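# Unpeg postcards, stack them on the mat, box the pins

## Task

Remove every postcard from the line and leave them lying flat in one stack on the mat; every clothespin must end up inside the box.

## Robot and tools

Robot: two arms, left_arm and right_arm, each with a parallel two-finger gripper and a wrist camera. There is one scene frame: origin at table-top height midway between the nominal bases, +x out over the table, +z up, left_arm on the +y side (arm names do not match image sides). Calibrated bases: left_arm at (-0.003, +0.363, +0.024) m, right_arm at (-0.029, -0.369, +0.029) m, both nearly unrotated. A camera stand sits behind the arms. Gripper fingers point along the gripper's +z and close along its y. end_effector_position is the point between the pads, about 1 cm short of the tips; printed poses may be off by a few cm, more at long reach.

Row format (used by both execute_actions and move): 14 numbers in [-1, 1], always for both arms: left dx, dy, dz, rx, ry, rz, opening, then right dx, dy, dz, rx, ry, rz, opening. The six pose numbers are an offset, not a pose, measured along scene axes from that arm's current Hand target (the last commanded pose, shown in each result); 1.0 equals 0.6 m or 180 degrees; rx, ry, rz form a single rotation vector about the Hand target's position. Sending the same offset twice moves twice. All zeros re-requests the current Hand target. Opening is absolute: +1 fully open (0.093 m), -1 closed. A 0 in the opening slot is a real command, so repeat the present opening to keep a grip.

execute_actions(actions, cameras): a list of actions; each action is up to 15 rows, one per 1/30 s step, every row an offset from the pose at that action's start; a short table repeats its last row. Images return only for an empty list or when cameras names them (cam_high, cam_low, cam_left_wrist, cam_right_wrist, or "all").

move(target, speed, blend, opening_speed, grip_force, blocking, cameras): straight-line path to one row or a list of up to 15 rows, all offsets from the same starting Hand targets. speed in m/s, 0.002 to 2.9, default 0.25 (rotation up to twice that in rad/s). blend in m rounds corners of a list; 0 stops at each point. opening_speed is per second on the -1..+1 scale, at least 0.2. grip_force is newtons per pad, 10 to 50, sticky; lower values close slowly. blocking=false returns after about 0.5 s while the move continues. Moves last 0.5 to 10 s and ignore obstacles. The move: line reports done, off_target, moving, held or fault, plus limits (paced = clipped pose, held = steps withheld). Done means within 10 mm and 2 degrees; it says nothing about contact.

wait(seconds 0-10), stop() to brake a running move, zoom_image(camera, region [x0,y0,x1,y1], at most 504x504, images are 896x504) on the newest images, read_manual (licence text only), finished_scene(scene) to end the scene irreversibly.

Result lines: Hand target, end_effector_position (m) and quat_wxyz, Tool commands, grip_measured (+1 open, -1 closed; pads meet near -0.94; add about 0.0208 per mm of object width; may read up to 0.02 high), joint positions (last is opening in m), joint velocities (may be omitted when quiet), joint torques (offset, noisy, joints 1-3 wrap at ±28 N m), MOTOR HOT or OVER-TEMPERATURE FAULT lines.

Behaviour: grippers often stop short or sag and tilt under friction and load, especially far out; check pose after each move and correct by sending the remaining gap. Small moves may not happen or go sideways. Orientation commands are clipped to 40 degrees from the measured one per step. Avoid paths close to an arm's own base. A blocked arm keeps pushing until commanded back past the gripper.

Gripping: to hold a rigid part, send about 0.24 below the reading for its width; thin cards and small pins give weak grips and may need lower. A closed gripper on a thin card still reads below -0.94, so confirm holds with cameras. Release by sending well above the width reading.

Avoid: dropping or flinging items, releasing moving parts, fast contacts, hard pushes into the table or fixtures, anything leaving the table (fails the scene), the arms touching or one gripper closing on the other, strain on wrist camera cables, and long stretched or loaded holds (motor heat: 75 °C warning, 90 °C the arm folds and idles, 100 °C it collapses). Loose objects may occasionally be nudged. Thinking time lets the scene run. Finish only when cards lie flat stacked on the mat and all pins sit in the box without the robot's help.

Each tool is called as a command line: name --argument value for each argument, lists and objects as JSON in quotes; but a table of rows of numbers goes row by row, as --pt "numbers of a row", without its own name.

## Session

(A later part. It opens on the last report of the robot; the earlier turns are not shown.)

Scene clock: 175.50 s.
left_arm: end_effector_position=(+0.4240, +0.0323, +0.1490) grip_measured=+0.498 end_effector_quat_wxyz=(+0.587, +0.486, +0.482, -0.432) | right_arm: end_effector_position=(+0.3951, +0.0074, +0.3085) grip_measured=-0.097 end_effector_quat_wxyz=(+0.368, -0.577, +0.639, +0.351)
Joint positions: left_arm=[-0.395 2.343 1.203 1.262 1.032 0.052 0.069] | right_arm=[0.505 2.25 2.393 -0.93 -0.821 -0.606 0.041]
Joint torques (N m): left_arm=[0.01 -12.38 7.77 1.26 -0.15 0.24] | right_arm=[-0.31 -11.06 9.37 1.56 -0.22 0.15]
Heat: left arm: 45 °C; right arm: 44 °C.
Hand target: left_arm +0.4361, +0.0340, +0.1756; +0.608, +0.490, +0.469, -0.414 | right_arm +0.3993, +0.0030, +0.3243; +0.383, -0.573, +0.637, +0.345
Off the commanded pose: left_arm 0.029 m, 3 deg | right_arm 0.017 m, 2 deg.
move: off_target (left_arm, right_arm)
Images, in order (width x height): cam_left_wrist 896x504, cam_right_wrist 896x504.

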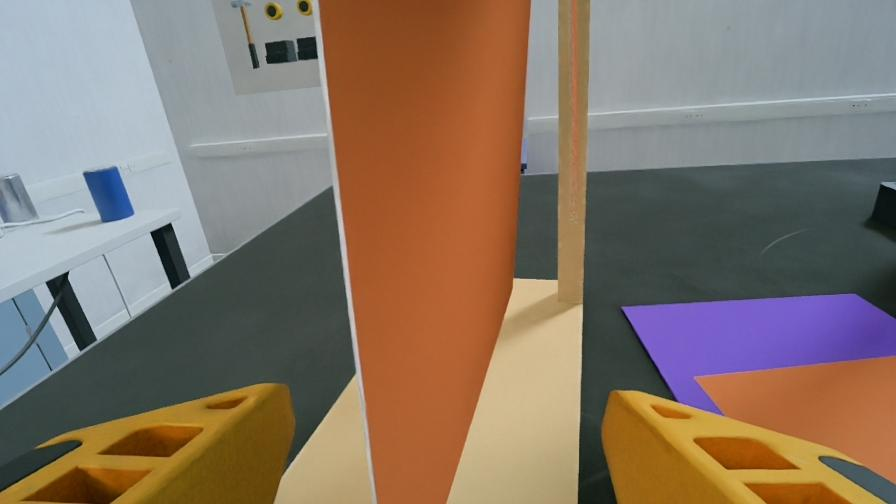

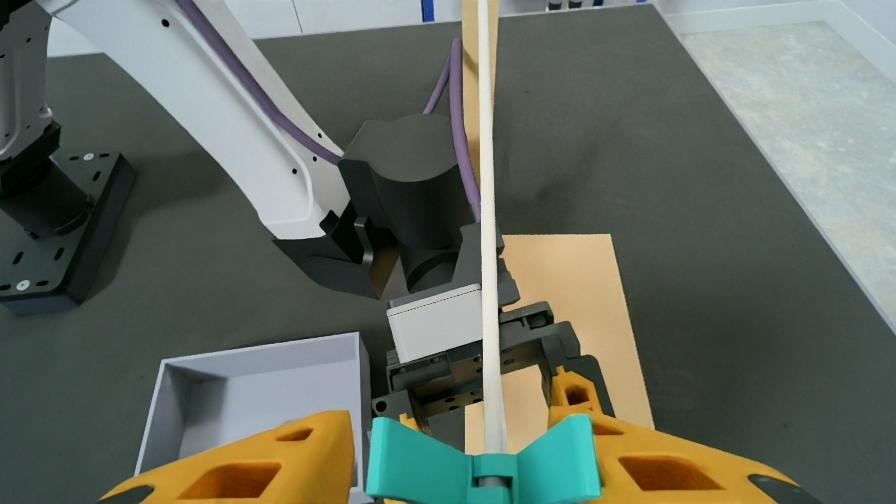

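move --target '[0.0,-0.0,0.0,0,0,0,-1,0,0,0,0,0,0,-0.1]' --grip_force '[28,50]' --cameras '["cam_left_wrist","cam_right_wrist","cam_low"]'

zoom_image --camera "cam_left_wrist" --region '[380, 340, 520, 480]'

Scene clock: 180.67 s.
left_arm: end_effector_position=(+0.4246, +0.0330, +0.1488) grip_measured=-0.978 end_effector_quat_wxyz=(+0.587, +0.486, +0.483, -0.431) | right_arm: end_effector_position=(+0.3951, +0.0074, +0.3085) grip_measured=-0.097 end_effector_quat_wxyz=(+0.368, -0.577, +0.639, +0.351)
Joint positions: left_arm=[-0.393 2.343 1.203 1.26 1.032 0.052 0] | right_arm=[0.505 2.25 2.393 -0.93 -0.821 -0.606 0.041]
Joint torques (N m): left_arm=[-0.03 -12.38 7.75 1.26 -0.13 0.26] | right_arm=[-0.28 -11.06 9.43 1.56 -0.22 0.15]
Heat: left arm: 47 °C; right arm: 45 °C.
Hand target: left_arm +0.4361, +0.0340, +0.1756; +0.608, +0.490, +0.469, -0.414 | right_arm +0.3993, +0.0030, +0.3243; +0.383, -0.573, +0.637, +0.345
Off the commanded pose: left_arm 0.029 m, 3 deg | right_arm 0.017 m, 2 deg.
grip_force (N): 28, 50
move: off_target (left_arm, right_arm)
Images, in order (width x height): cam_low 896x504, cam_left_wrist 896x504, cam_right_wrist 896x504.

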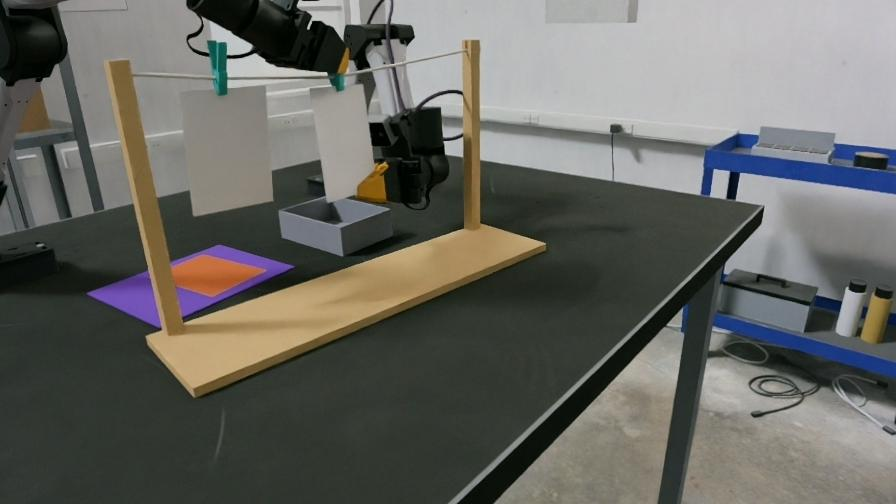

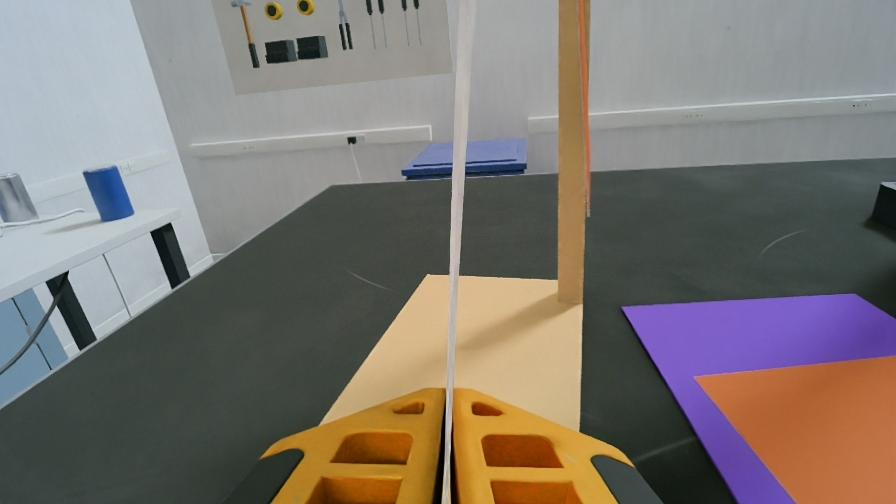

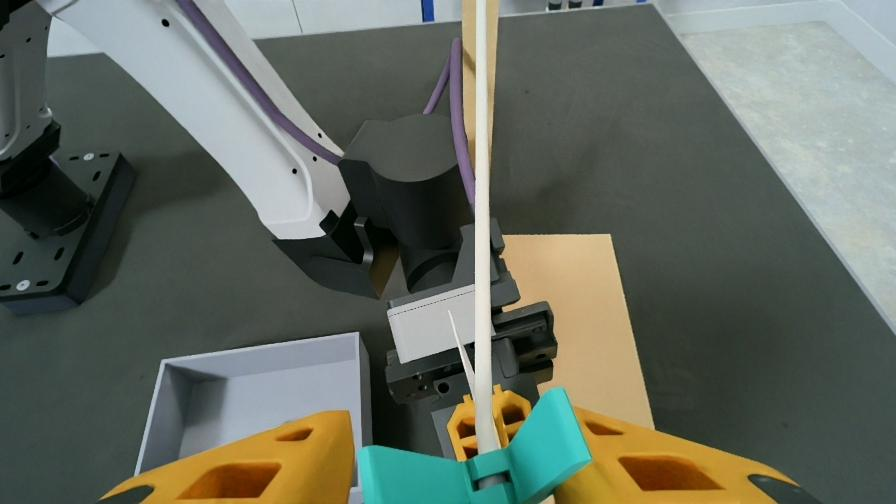

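Scaled by 3.600 from the camera's 896x504 image, which has a finer 1280x720 frame.

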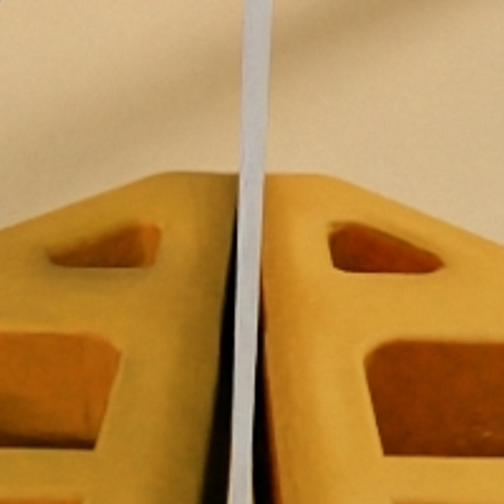

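move --pt "0.0 -0.0 0.0 0 0 0 -0.3 0 0 0 0 0 0 -0.1" --pt "-0.012 0.022 0.0 0 0 0 -0.3 0 0 0 0 0 0 -0.1" --grip_force '[28,50]' --speed 0.06 --cameras '["cam_left_wrist","cam_right_wrist"]'

Scene clock: 183.13 s.
left_arm: end_effector_position=(+0.4291, +0.0407, +0.1563) grip_measured=-0.302 end_effector_quat_wxyz=(+0.594, +0.485, +0.480, -0.426) | right_arm: end_effector_position=(+0.3951, +0.0074, +0.3085) grip_measured=-0.097 end_effector_quat_wxyz=(+0.368, -0.577, +0.639, +0.351)
Joint positions: left_arm=[-0.375 2.328 1.203 1.26 1.039 0.052 0.031] | right_arm=[0.505 2.25 2.393 -0.93 -0.821 -0.606 0.041]
Joint torques (N m): left_arm=[0.18 -13.24 3.59 1.56 0.02 0.19] | right_arm=[-0.31 -11.08 9.4 1.56 -0.21 0.15]
Heat: left arm: 48 °C; right arm: 45 °C.
Hand target: left_arm +0.4289, +0.0472, +0.1756; +0.608, +0.490, +0.469, -0.414 | right_arm +0.3993, +0.0030, +0.3243; +0.383, -0.573, +0.637, +0.345
Off the commanded pose: left_arm 0.020 m, 2 deg | right_arm 0.017 m, 2 deg.
grip_force (N): 28, 50
move: off_target (left_arm, right_arm)
Images, in order (width x height): cam_left_wrist 896x504, cam_right_wrist 896x504.

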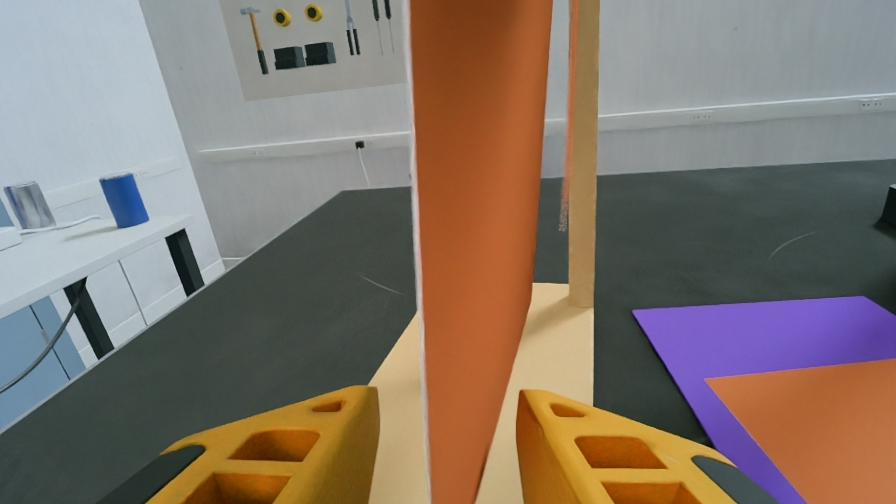

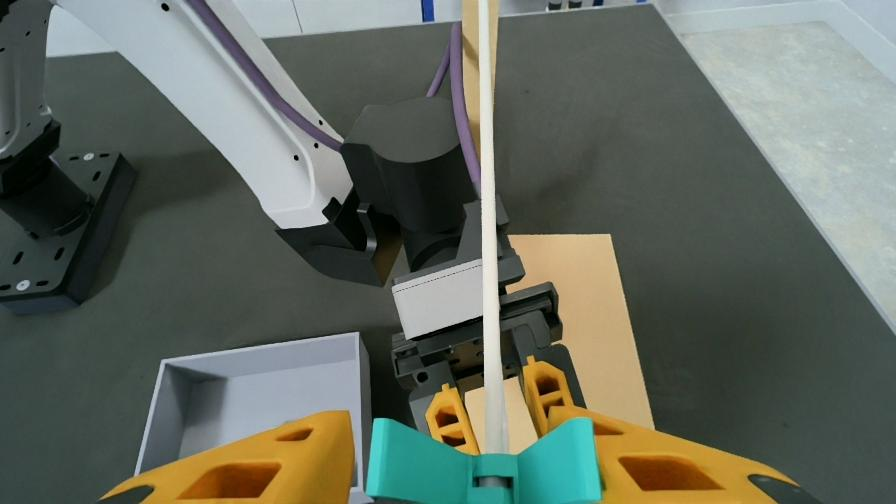

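move --target '[0.0,0.012,0.0,0,0,0,-1,0,0,0,0,0,0,-0.1]' --grip_force '[28,50]' --speed 0.06 --cameras '["cam_left_wrist","cam_right_wrist"]'

zoom_image --camera "cam_left_wrist" --region '[380, 340, 520, 504]'

Scene clock: 185.87 s.
left_arm: end_effector_position=(+0.4279, +0.0473, +0.1530) grip_measured=-0.978 end_effector_quat_wxyz=(+0.589, +0.485, +0.484, -0.428) | right_arm: end_effector_position=(+0.3951, +0.0074, +0.3085) grip_measured=-0.097 end_effector_quat_wxyz=(+0.368, -0.577, +0.639, +0.351)
Joint positions: left_arm=[-0.361 2.323 1.187 1.26 1.056 0.052 0] | right_arm=[0.505 2.25 2.393 -0.93 -0.821 -0.606 0.041]
Joint torques (N m): left_arm=[0.2 -13.16 3.89 1.65 0.01 0.15] | right_arm=[-0.27 -11.1 9.43 1.56 -0.21 0.15]
Heat: left arm: 48 °C; right arm: 45 °C.
Hand target: left_arm +0.4289, +0.0544, +0.1756; +0.608, +0.490, +0.469, -0.414 | right_arm +0.3993, +0.0030, +0.3243; +0.383, -0.573, +0.637, +0.345
Off the commanded pose: left_arm 0.024 m, 3 deg | right_arm 0.017 m, 2 deg.
grip_force (N): 28, 50
move: off_target (left_arm, right_arm)
Images, in order (width x height): cam_left_wrist 896x504, cam_right_wrist 896x504.

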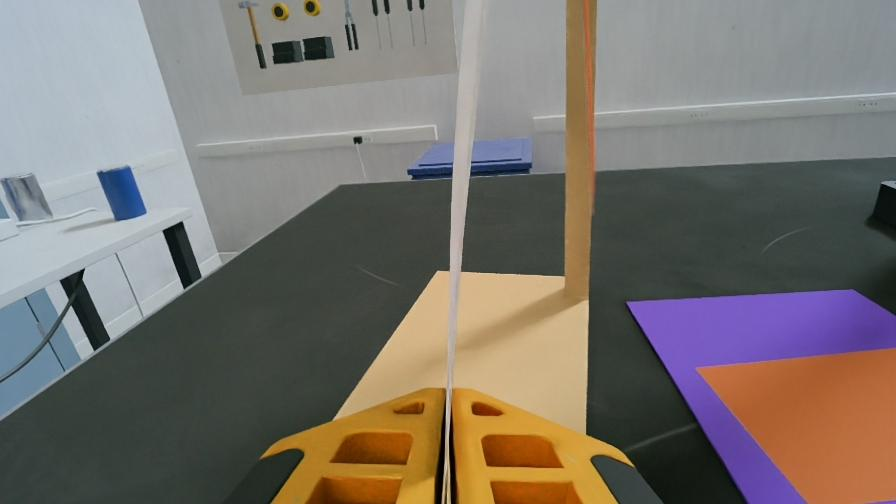

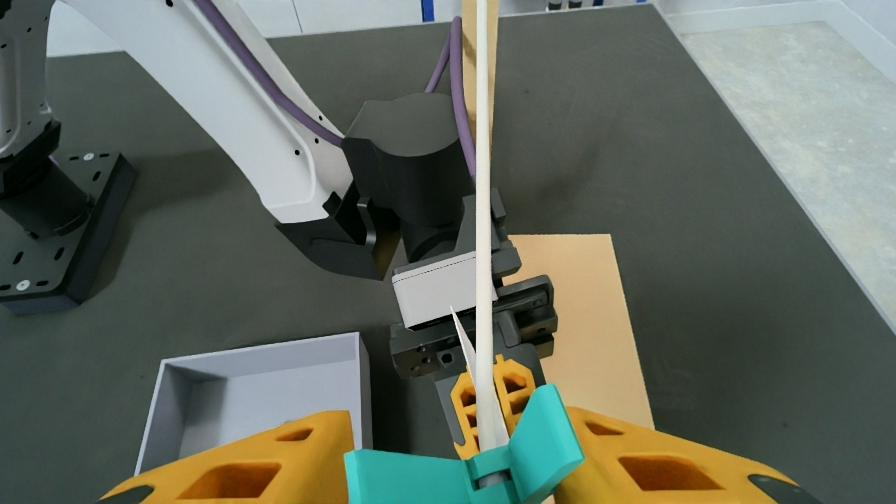

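Scaled by 3.073 from the camera's 896x504 image, which has a finer 1280x720 frame.

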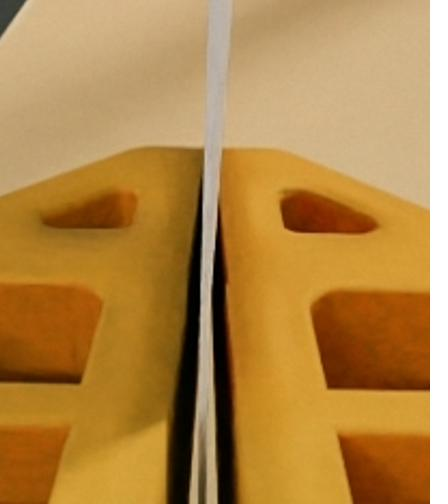

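move --pt "0.0 0.0 0.0 0 0 0 0 0 0 0 0 0 0 0.2" --pt "-0.02 0.03 0.0 0 0 0 0 0 0 0 0 0 0 0.2" --pt "-0.05 0.03 0.005 0 0 0 0 0 0 0 0 0 0 0.2" --grip_force '[28,50]' --speed 0.06 --cameras '["cam_left_wrist","cam_right_wrist"]'

Scene clock: 189.03 s.
left_arm: end_effector_position=(+0.4034, +0.0741, +0.1469) grip_measured=-0.002 end_effector_quat_wxyz=(+0.568, +0.476, +0.511, -0.435) | right_arm: end_effector_position=(+0.3951, +0.0074, +0.3085) grip_measured=+0.198 end_effector_quat_wxyz=(+0.368, -0.577, +0.639, +0.351)
Joint positions: left_arm=[-0.321 2.227 1.016 1.262 1.087 0.052 0.045] | right_arm=[0.505 2.25 2.393 -0.93 -0.821 -0.606 0.055]
Joint torques (N m): left_arm=[-0.92 -12.14 3.59 2.36 -0.08 0.13] | right_arm=[-0.29 -11.02 9.44 1.56 -0.22 0.15]
Heat: left arm: 49 °C; right arm: 46 °C.
Hand target: left_arm +0.3989, +0.0724, +0.1786; +0.608, +0.490, +0.469, -0.414 | right_arm +0.3993, +0.0030, +0.3243; +0.383, -0.573, +0.637, +0.345
Off the commanded pose: left_arm 0.032 m, 7 deg | right_arm 0.017 m, 2 deg.
grip_force (N): 28, 50
move: off_target (left_arm, right_arm)
Images, in order (width x height): cam_left_wrist 896x504, cam_right_wrist 896x504.

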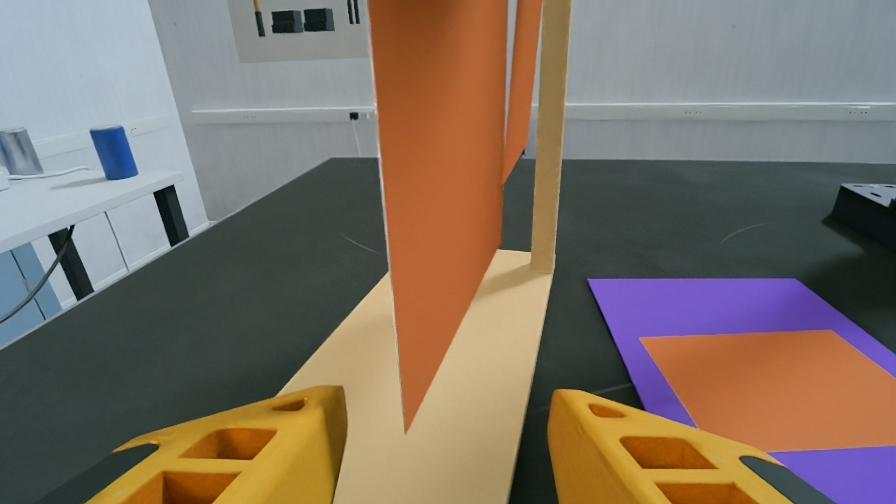

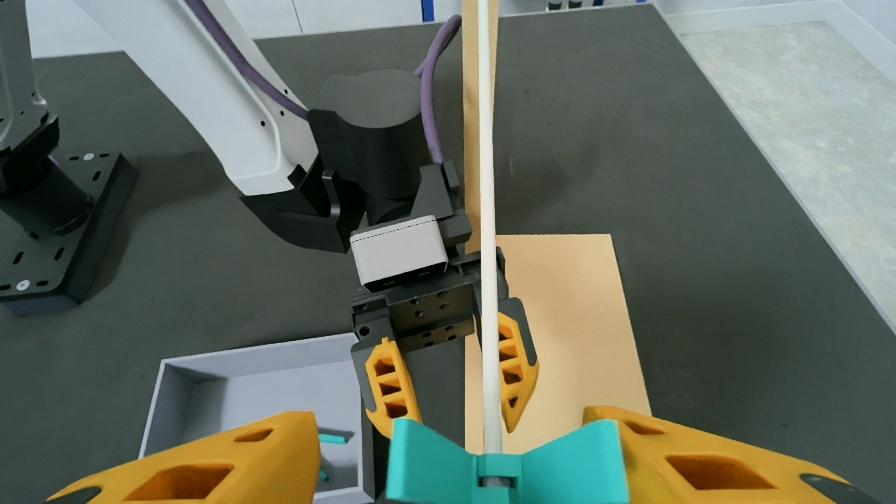

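move --pt "-0.003 -0.057 0.015 0 0 0 0 0 0 0 0 0 0 0.2" --pt "-0.003 -0.057 0.015 0 0 0 -1 0 0 0 0 0 0 0.2" --grip_force '[28,50]' --speed 0.08 --cameras '["cam_left_wrist","cam_right_wrist"]'

zoom_image --camera "cam_left_wrist" --region '[380, 340, 520, 504]'

Scene clock: 194.33 s.
left_arm: end_effector_position=(+0.3862, +0.0388, +0.1525) grip_measured=-0.978 end_effector_quat_wxyz=(+0.568, +0.482, +0.501, -0.441) | right_arm: end_effector_position=(+0.3951, +0.0074, +0.3085) grip_measured=+0.198 end_effector_quat_wxyz=(+0.368, -0.577, +0.639, +0.351)
Joint positions: left_arm=[-0.415 2.216 1.016 1.262 1.016 0.053 0] | right_arm=[0.505 2.25 2.393 -0.93 -0.821 -0.606 0.055]
Joint torques (N m): left_arm=[-0.46 -12.12 7.36 1.73 -0.22 0.34] | right_arm=[-0.29 -11.07 9.44 1.58 -0.21 0.16]
Heat: left arm: 49 °C; right arm: 46 °C.
Hand target: left_arm +0.3971, +0.0382, +0.1876; +0.608, +0.490, +0.469, -0.414 | right_arm +0.3993, +0.0030, +0.3243; +0.383, -0.573, +0.637, +0.345
Off the commanded pose: left_arm 0.037 m, 7 deg | right_arm 0.017 m, 2 deg.
grip_force (N): 28, 50
move: off_target (left_arm, right_arm); target 2's new opening was sent with left_arm's hand 0.037 m and 7 deg from that target
Images, in order (width x height): cam_left_wrist 896x504, cam_right_wrist 896x504.

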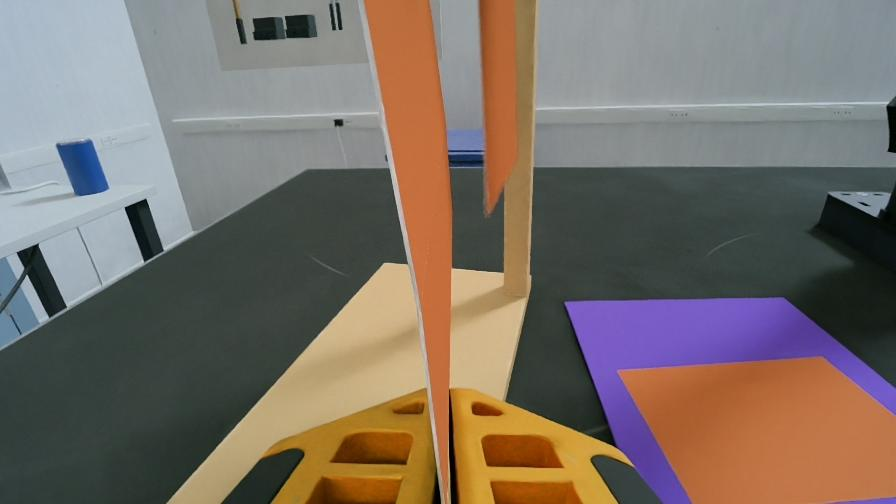

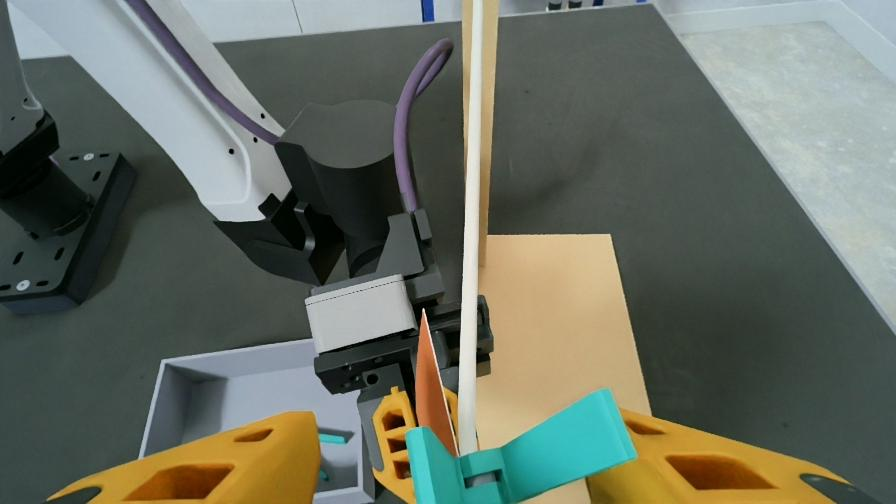

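Scaled by 3.073 from the camera's 896x504 image, which has a finer 1280x720 frame.

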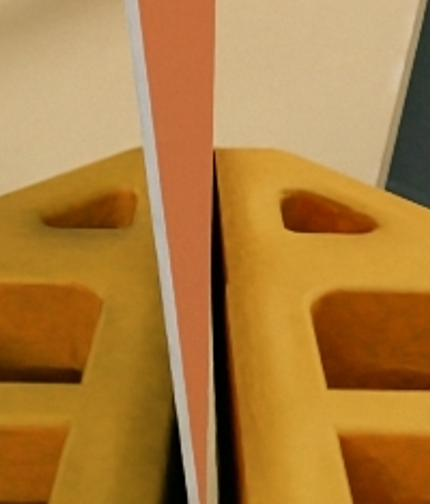

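move --target '[0.008,0.0,0.0,0,0,-0.072,-1,0.005,0,0,0,0,0,0.2]' --grip_force '[28,50]' --speed 0.06 --cameras '["cam_left_wrist","cam_right_wrist"]'

Scene clock: 198.80 s.
left_arm: end_effector_position=(+0.3923, +0.0351, +0.1749) grip_measured=-0.978 end_effector_quat_wxyz=(+0.539, +0.536, +0.427, -0.489) | right_arm: end_effector_position=(+0.3987, +0.0094, +0.3124) grip_measured=+0.198 end_effector_quat_wxyz=(+0.375, -0.578, +0.635, +0.349)
Joint positions: left_arm=[-0.383 2.288 1.217 1.263 1.253 -0.022 0] | right_arm=[0.505 2.267 2.428 -0.93 -0.821 -0.605 0.055]
Joint torques (N m): left_arm=[0.2 -8.21 8.27 1.76 0 -0.07] | right_arm=[-0.36 -10.8 9.4 1.42 -0.23 0.12]
Heat: left arm: 48 °C; right arm: 46 °C.
Hand target: left_arm +0.4019, +0.0382, +0.1876; +0.557, +0.539, +0.410, -0.480 | right_arm +0.4023, +0.0030, +0.3243; +0.383, -0.573, +0.637, +0.345
Off the commanded pose: left_arm 0.016 m, 3 deg | right_arm 0.014 m, 1 deg.
grip_force (N): 28, 50
move: off_target (left_arm, right_arm)
Images, in order (width x height): cam_left_wrist 896x504, cam_right_wrist 896x504.

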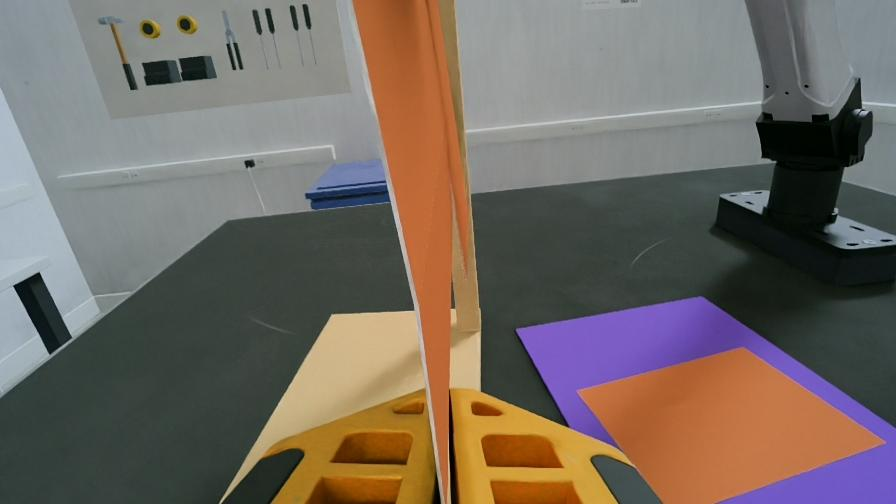

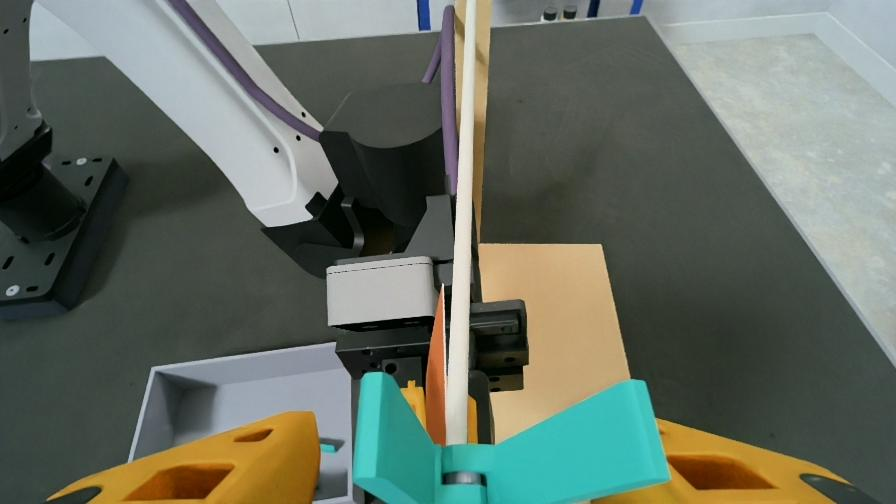

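move --target '[0.0,0.0,-0.022,0,0,0,-1,0.0,0,0,0,0,0,0.2]' --grip_force '[28,50]' --speed 0.05 --cameras '["cam_low","cam_left_wrist","cam_right_wrist"]'

zoom_image --camera "cam_low" --region '[240, 20, 440, 220]'

Scene clock: 199.97 s.
left_arm: end_effector_position=(+0.3944, +0.0367, +0.1607) grip_measured=-0.978 end_effector_quat_wxyz=(+0.531, +0.532, +0.438, -0.493) | right_arm: end_effector_position=(+0.3987, +0.0094, +0.3124) grip_measured=+0.198 end_effector_quat_wxyz=(+0.375, -0.578, +0.635, +0.349)
Joint positions: left_arm=[-0.378 2.319 1.217 1.265 1.254 -0.022 0] | right_arm=[0.505 2.267 2.428 -0.93 -0.821 -0.605 0.055]
Joint torques (N m): left_arm=[0.17 -8.23 7.77 2.01 0 0.05] | right_arm=[-0.28 -10.77 9.42 1.41 -0.24 0.12]
Heat: left arm: 48 °C; right arm: 46 °C.
Hand target: left_arm +0.4019, +0.0382, +0.1744; +0.557, +0.539, +0.410, -0.480 | right_arm +0.4023, +0.0030, +0.3243; +0.383, -0.573, +0.637, +0.345
Off the commanded pose: left_arm 0.016 m, 5 deg | right_arm 0.014 m, 1 deg.
grip_force (N): 28, 50
move: off_target (left_arm, right_arm)
Images, in order (width x height): cam_low 896x504, cam_left_wrist 896x504, cam_right_wrist 896x504.

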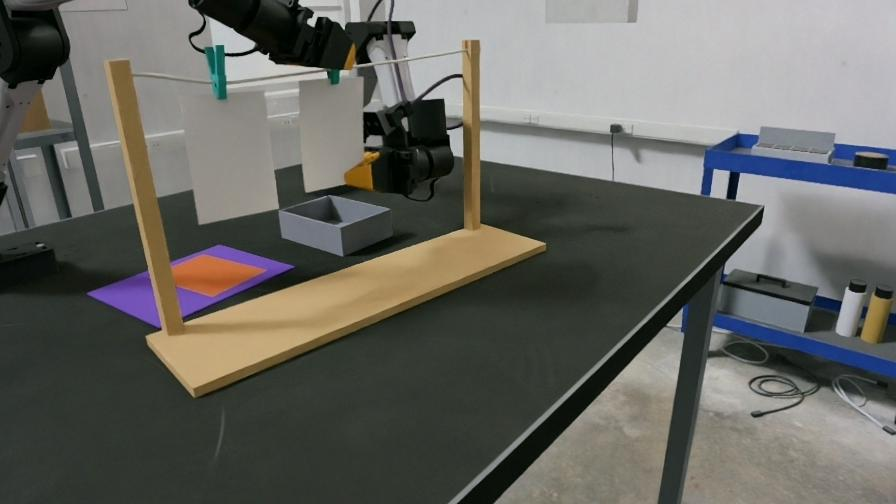

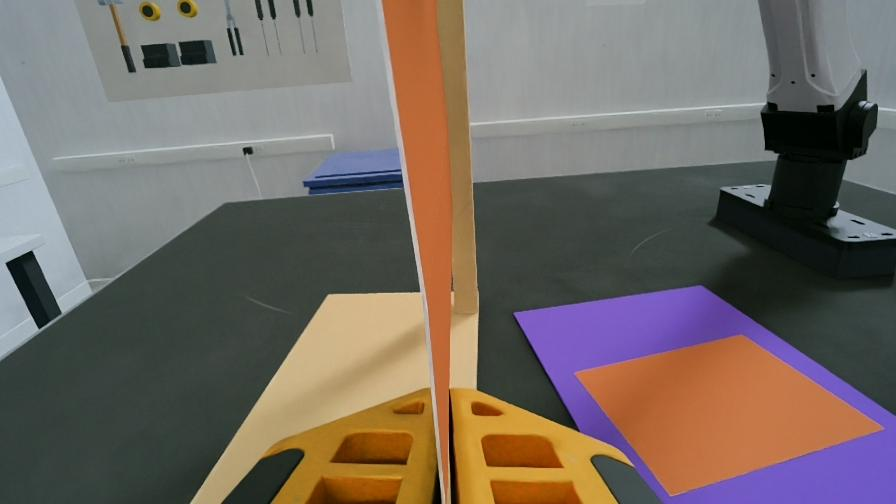

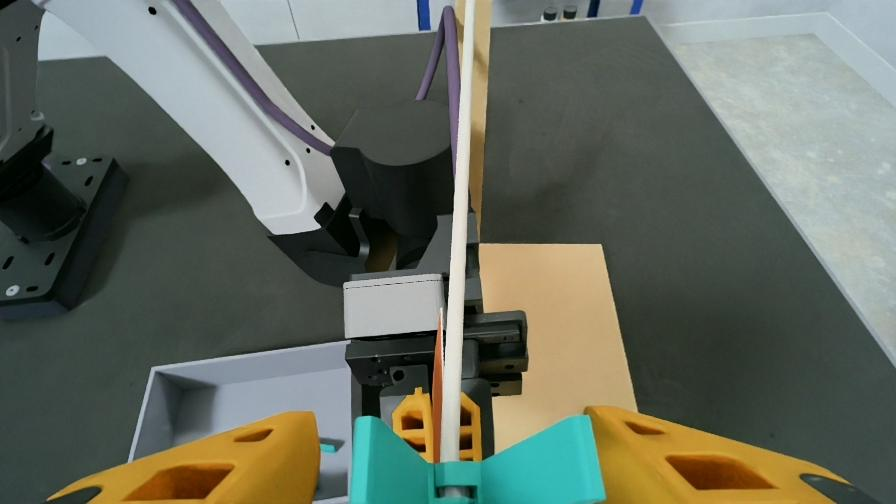

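Scaled by 2.520 from the camera's 896x504 image, which has a finer 1280x720 frame.

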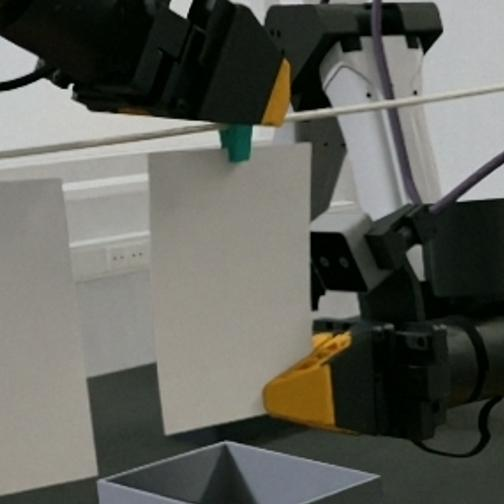

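move --pt "0 0 0 0 0 0 -1 0 0 0 0 0 0 -0.5" --pt "0 0 0 0 0 0 -1 0 0 0 0 0 0 -0.65" --grip_force '[28,40]' --opening_speed 0.4 --cameras '["cam_right_wrist","cam_left_wrist","cam_low"]'

zoom_image --camera "cam_low" --region '[240, 20, 440, 220]'

Scene clock: 203.63 s.
left_arm: end_effector_position=(+0.3943, +0.0367, +0.1609) grip_measured=-0.978 end_effector_quat_wxyz=(+0.532, +0.532, +0.437, -0.493) | right_arm: end_effector_position=(+0.3987, +0.0094, +0.3124) grip_measured=-0.613 end_effector_quat_wxyz=(+0.375, -0.578, +0.635, +0.349)
Joint positions: left_arm=[-0.378 2.319 1.217 1.266 1.254 -0.022 0] | right_arm=[0.505 2.267 2.428 -0.93 -0.821 -0.605 0.016]
Joint torques (N m): left_arm=[0.24 -8.23 7.82 2 0 0.03] | right_arm=[-0.28 -10.78 9.39 1.42 -0.23 0.13]
Heat: left arm: 48 °C; right arm: 46 °C.
Hand target: left_arm +0.4019, +0.0382, +0.1744; +0.557, +0.539, +0.410, -0.480 | right_arm +0.4023, +0.0030, +0.3243; +0.383, -0.573, +0.637, +0.345
Off the commanded pose: left_arm 0.016 m, 5 deg | right_arm 0.014 m, 1 deg.
grip_force (N): 28, 40
move: off_target (left_arm, right_arm); target 2's new opening was sent with right_arm's hand 0.014 m and 1 deg from that target
Images, in order (width x height): cam_low 896x504, cam_left_wrist 896x504, cam_right_wrist 896x504.

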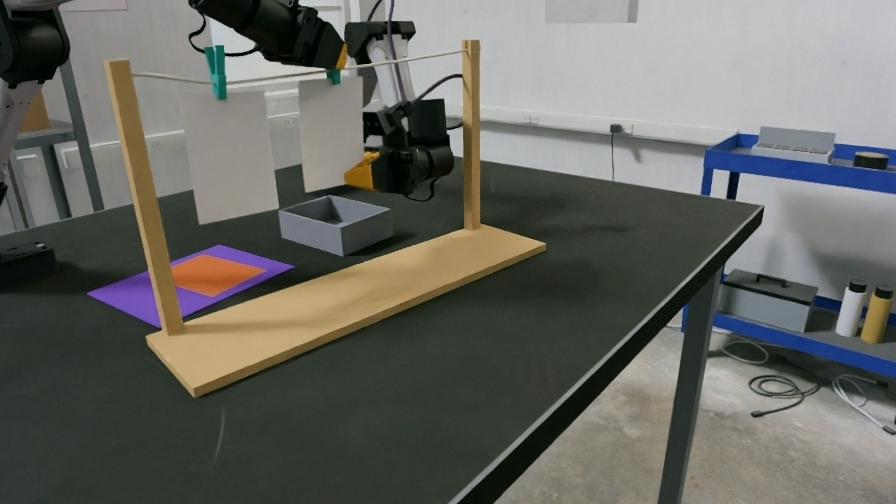

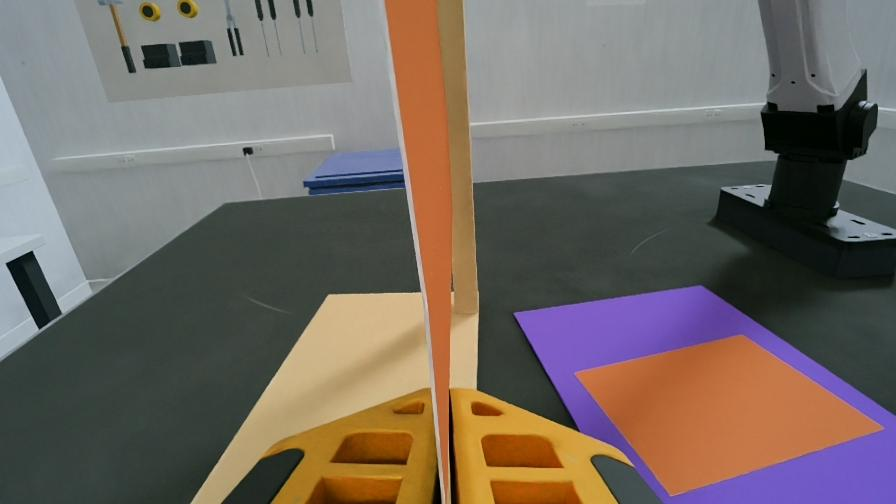

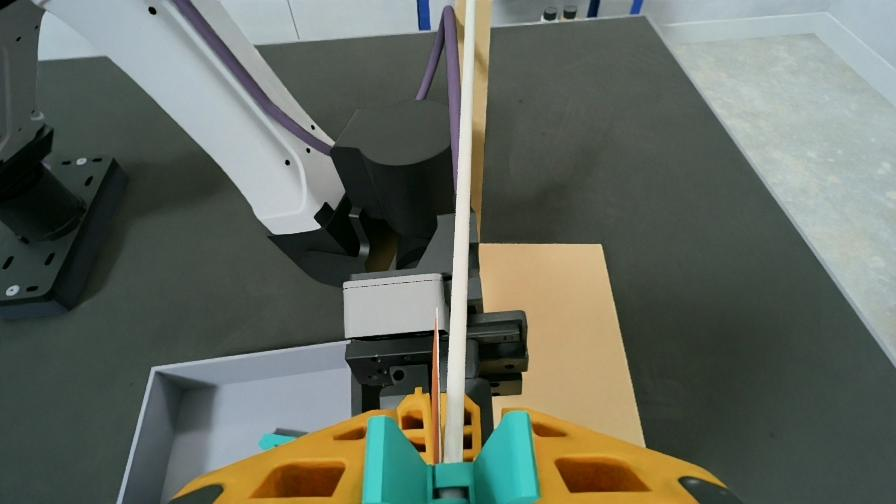

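Scaled by 2.520 from the camera's 896x504 image, which has a finer 1280x720 frame.

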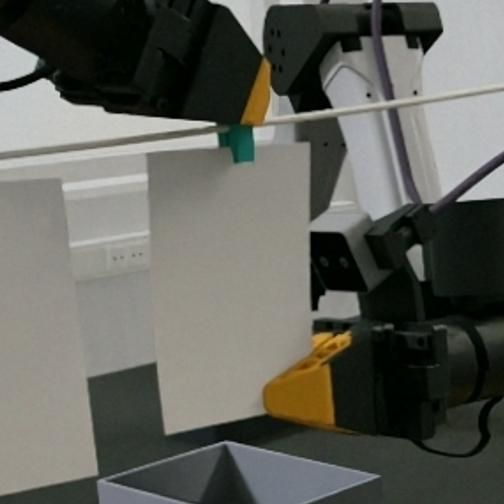

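move --target '[0,0,0,0,0,0,-1,0,0,0,0,0,0,-0.7]' --grip_force '[28,50]' --opening_speed 0.4 --cameras '["cam_low"]'

zoom_image --camera "cam_low" --region '[290, 40, 390, 120]'

Scene clock: 204.57 s.
left_arm: end_effector_position=(+0.3943, +0.0367, +0.1609) grip_measured=-0.978 end_effector_quat_wxyz=(+0.532, +0.532, +0.437, -0.493) | right_arm: end_effector_position=(+0.3987, +0.0094, +0.3124) grip_measured=-0.651 end_effector_quat_wxyz=(+0.375, -0.578, +0.635, +0.349)
Joint positions: left_arm=[-0.378 2.319 1.217 1.266 1.254 -0.022 0] | right_arm=[0.505 2.267 2.428 -0.93 -0.821 -0.605 0.014]
Joint torques (N m): left_arm=[0.2 -8.21 7.8 2 0.01 0.04] | right_arm=[-0.32 -10.8 9.4 1.41 -0.23 0.13]
Heat: left arm: 48 °C; right arm: 46 °C.
Hand target: left_arm +0.4019, +0.0382, +0.1744; +0.557, +0.539, +0.410, -0.480 | right_arm +0.4023, +0.0030, +0.3243; +0.383, -0.573, +0.637, +0.345
Off the commanded pose: left_arm 0.016 m, 5 deg | right_arm 0.014 m, 1 deg.
grip_force (N): 28, 50
move: off_target (left_arm, right_arm)
Images, in order (width x height): cam_low 896x504.

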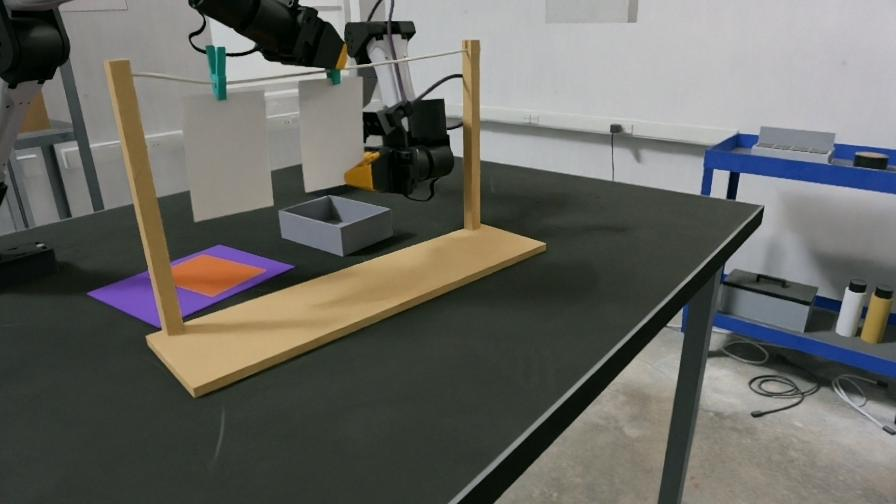

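Scaled by 5.040 from the camera's 896x504 image, which has a finer 1280x720 frame.

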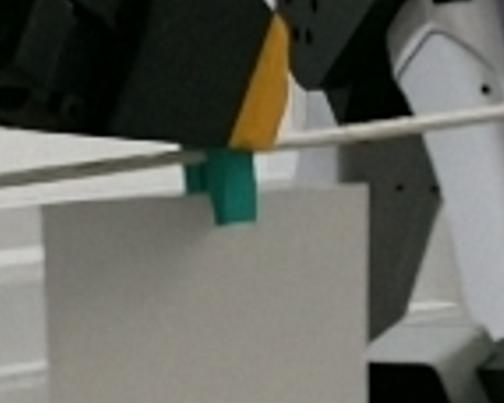

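move --target '[-0.02,0.0,-0.06,0,0,0,-1,0,0,0,0,0,0,-0.7]' --grip_force '[28,50]' --speed 0.06 --cameras '["cam_low","cam_left_wrist","cam_right_wrist"]'

zoom_image --camera "cam_low" --region '[240, 20, 440, 220]'

Scene clock: 206.27 s.
left_arm: end_effector_position=(+0.3914, +0.0354, +0.1382) grip_measured=-0.978 end_effector_quat_wxyz=(+0.541, +0.538, +0.424, -0.487) | right_arm: end_effector_position=(+0.3987, +0.0094, +0.3124) grip_measured=-0.657 end_effector_quat_wxyz=(+0.375, -0.578, +0.635, +0.349)
Joint positions: left_arm=[-0.383 2.395 1.217 1.372 1.254 -0.014 0] | right_arm=[0.505 2.267 2.428 -0.93 -0.821 -0.605 0.014]
Joint torques (N m): left_arm=[-0.59 -8.09 3.45 2.1 -0.11 0.05] | right_arm=[-0.25 -10.78 9.42 1.42 -0.22 0.12]
Heat: left arm: 48 °C; right arm: 45 °C.
Hand target: left_arm +0.3899, +0.0382, +0.1384; +0.557, +0.539, +0.410, -0.480 | right_arm +0.4023, +0.0030, +0.3243; +0.383, -0.573, +0.637, +0.345
Off the commanded pose: left_arm 0.003 m, 3 deg | right_arm 0.014 m, 1 deg.
grip_force (N): 28, 50
move: off_target (left_arm, right_arm)
Images, in order (width x height): cam_low 896x504, cam_left_wrist 896x504, cam_right_wrist 896x504.

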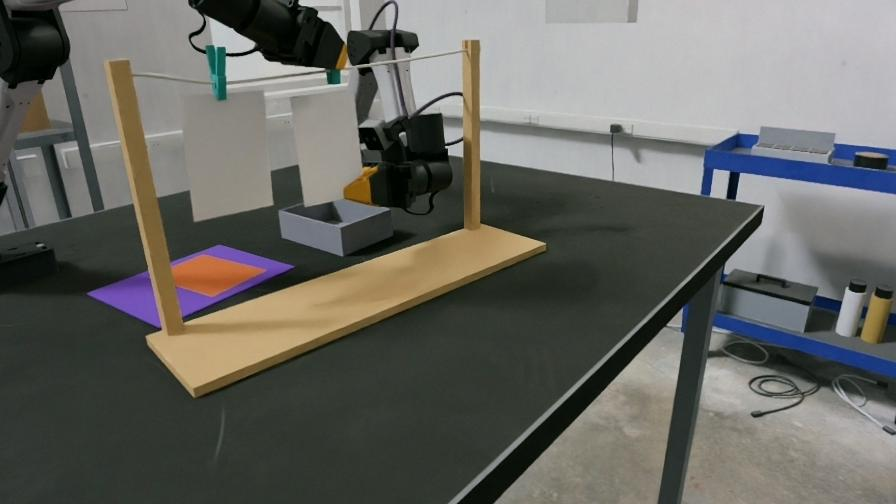

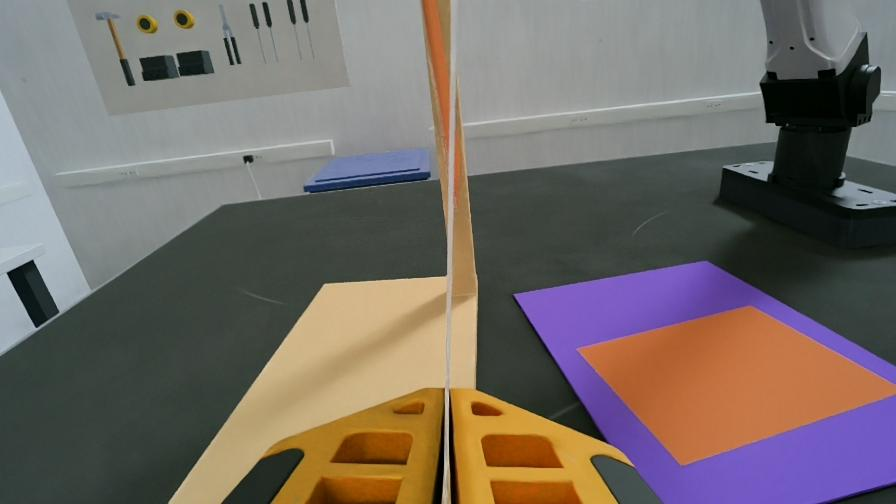

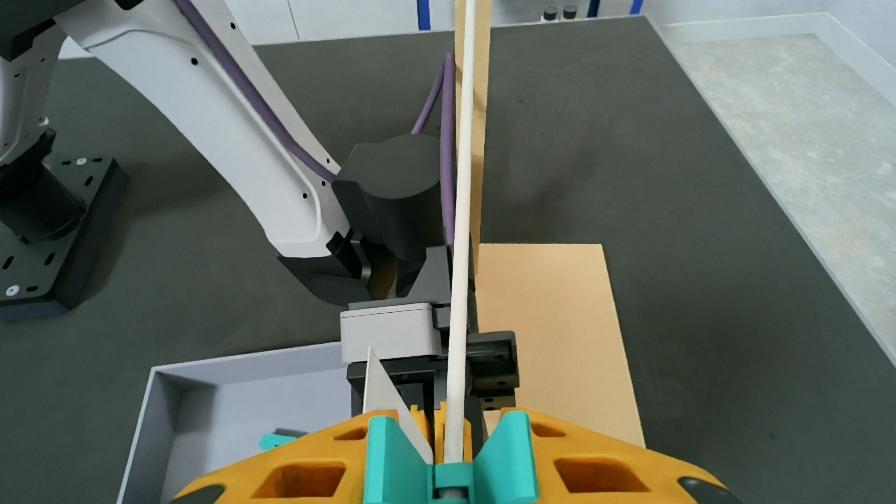

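Scaled by 2.520 from the camera's 896x504 image, which has a finer 1280x720 frame.

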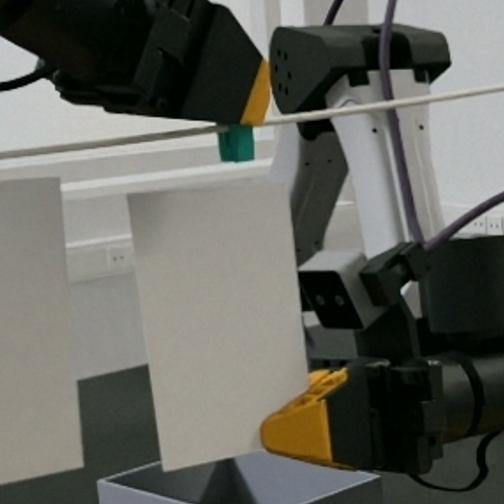

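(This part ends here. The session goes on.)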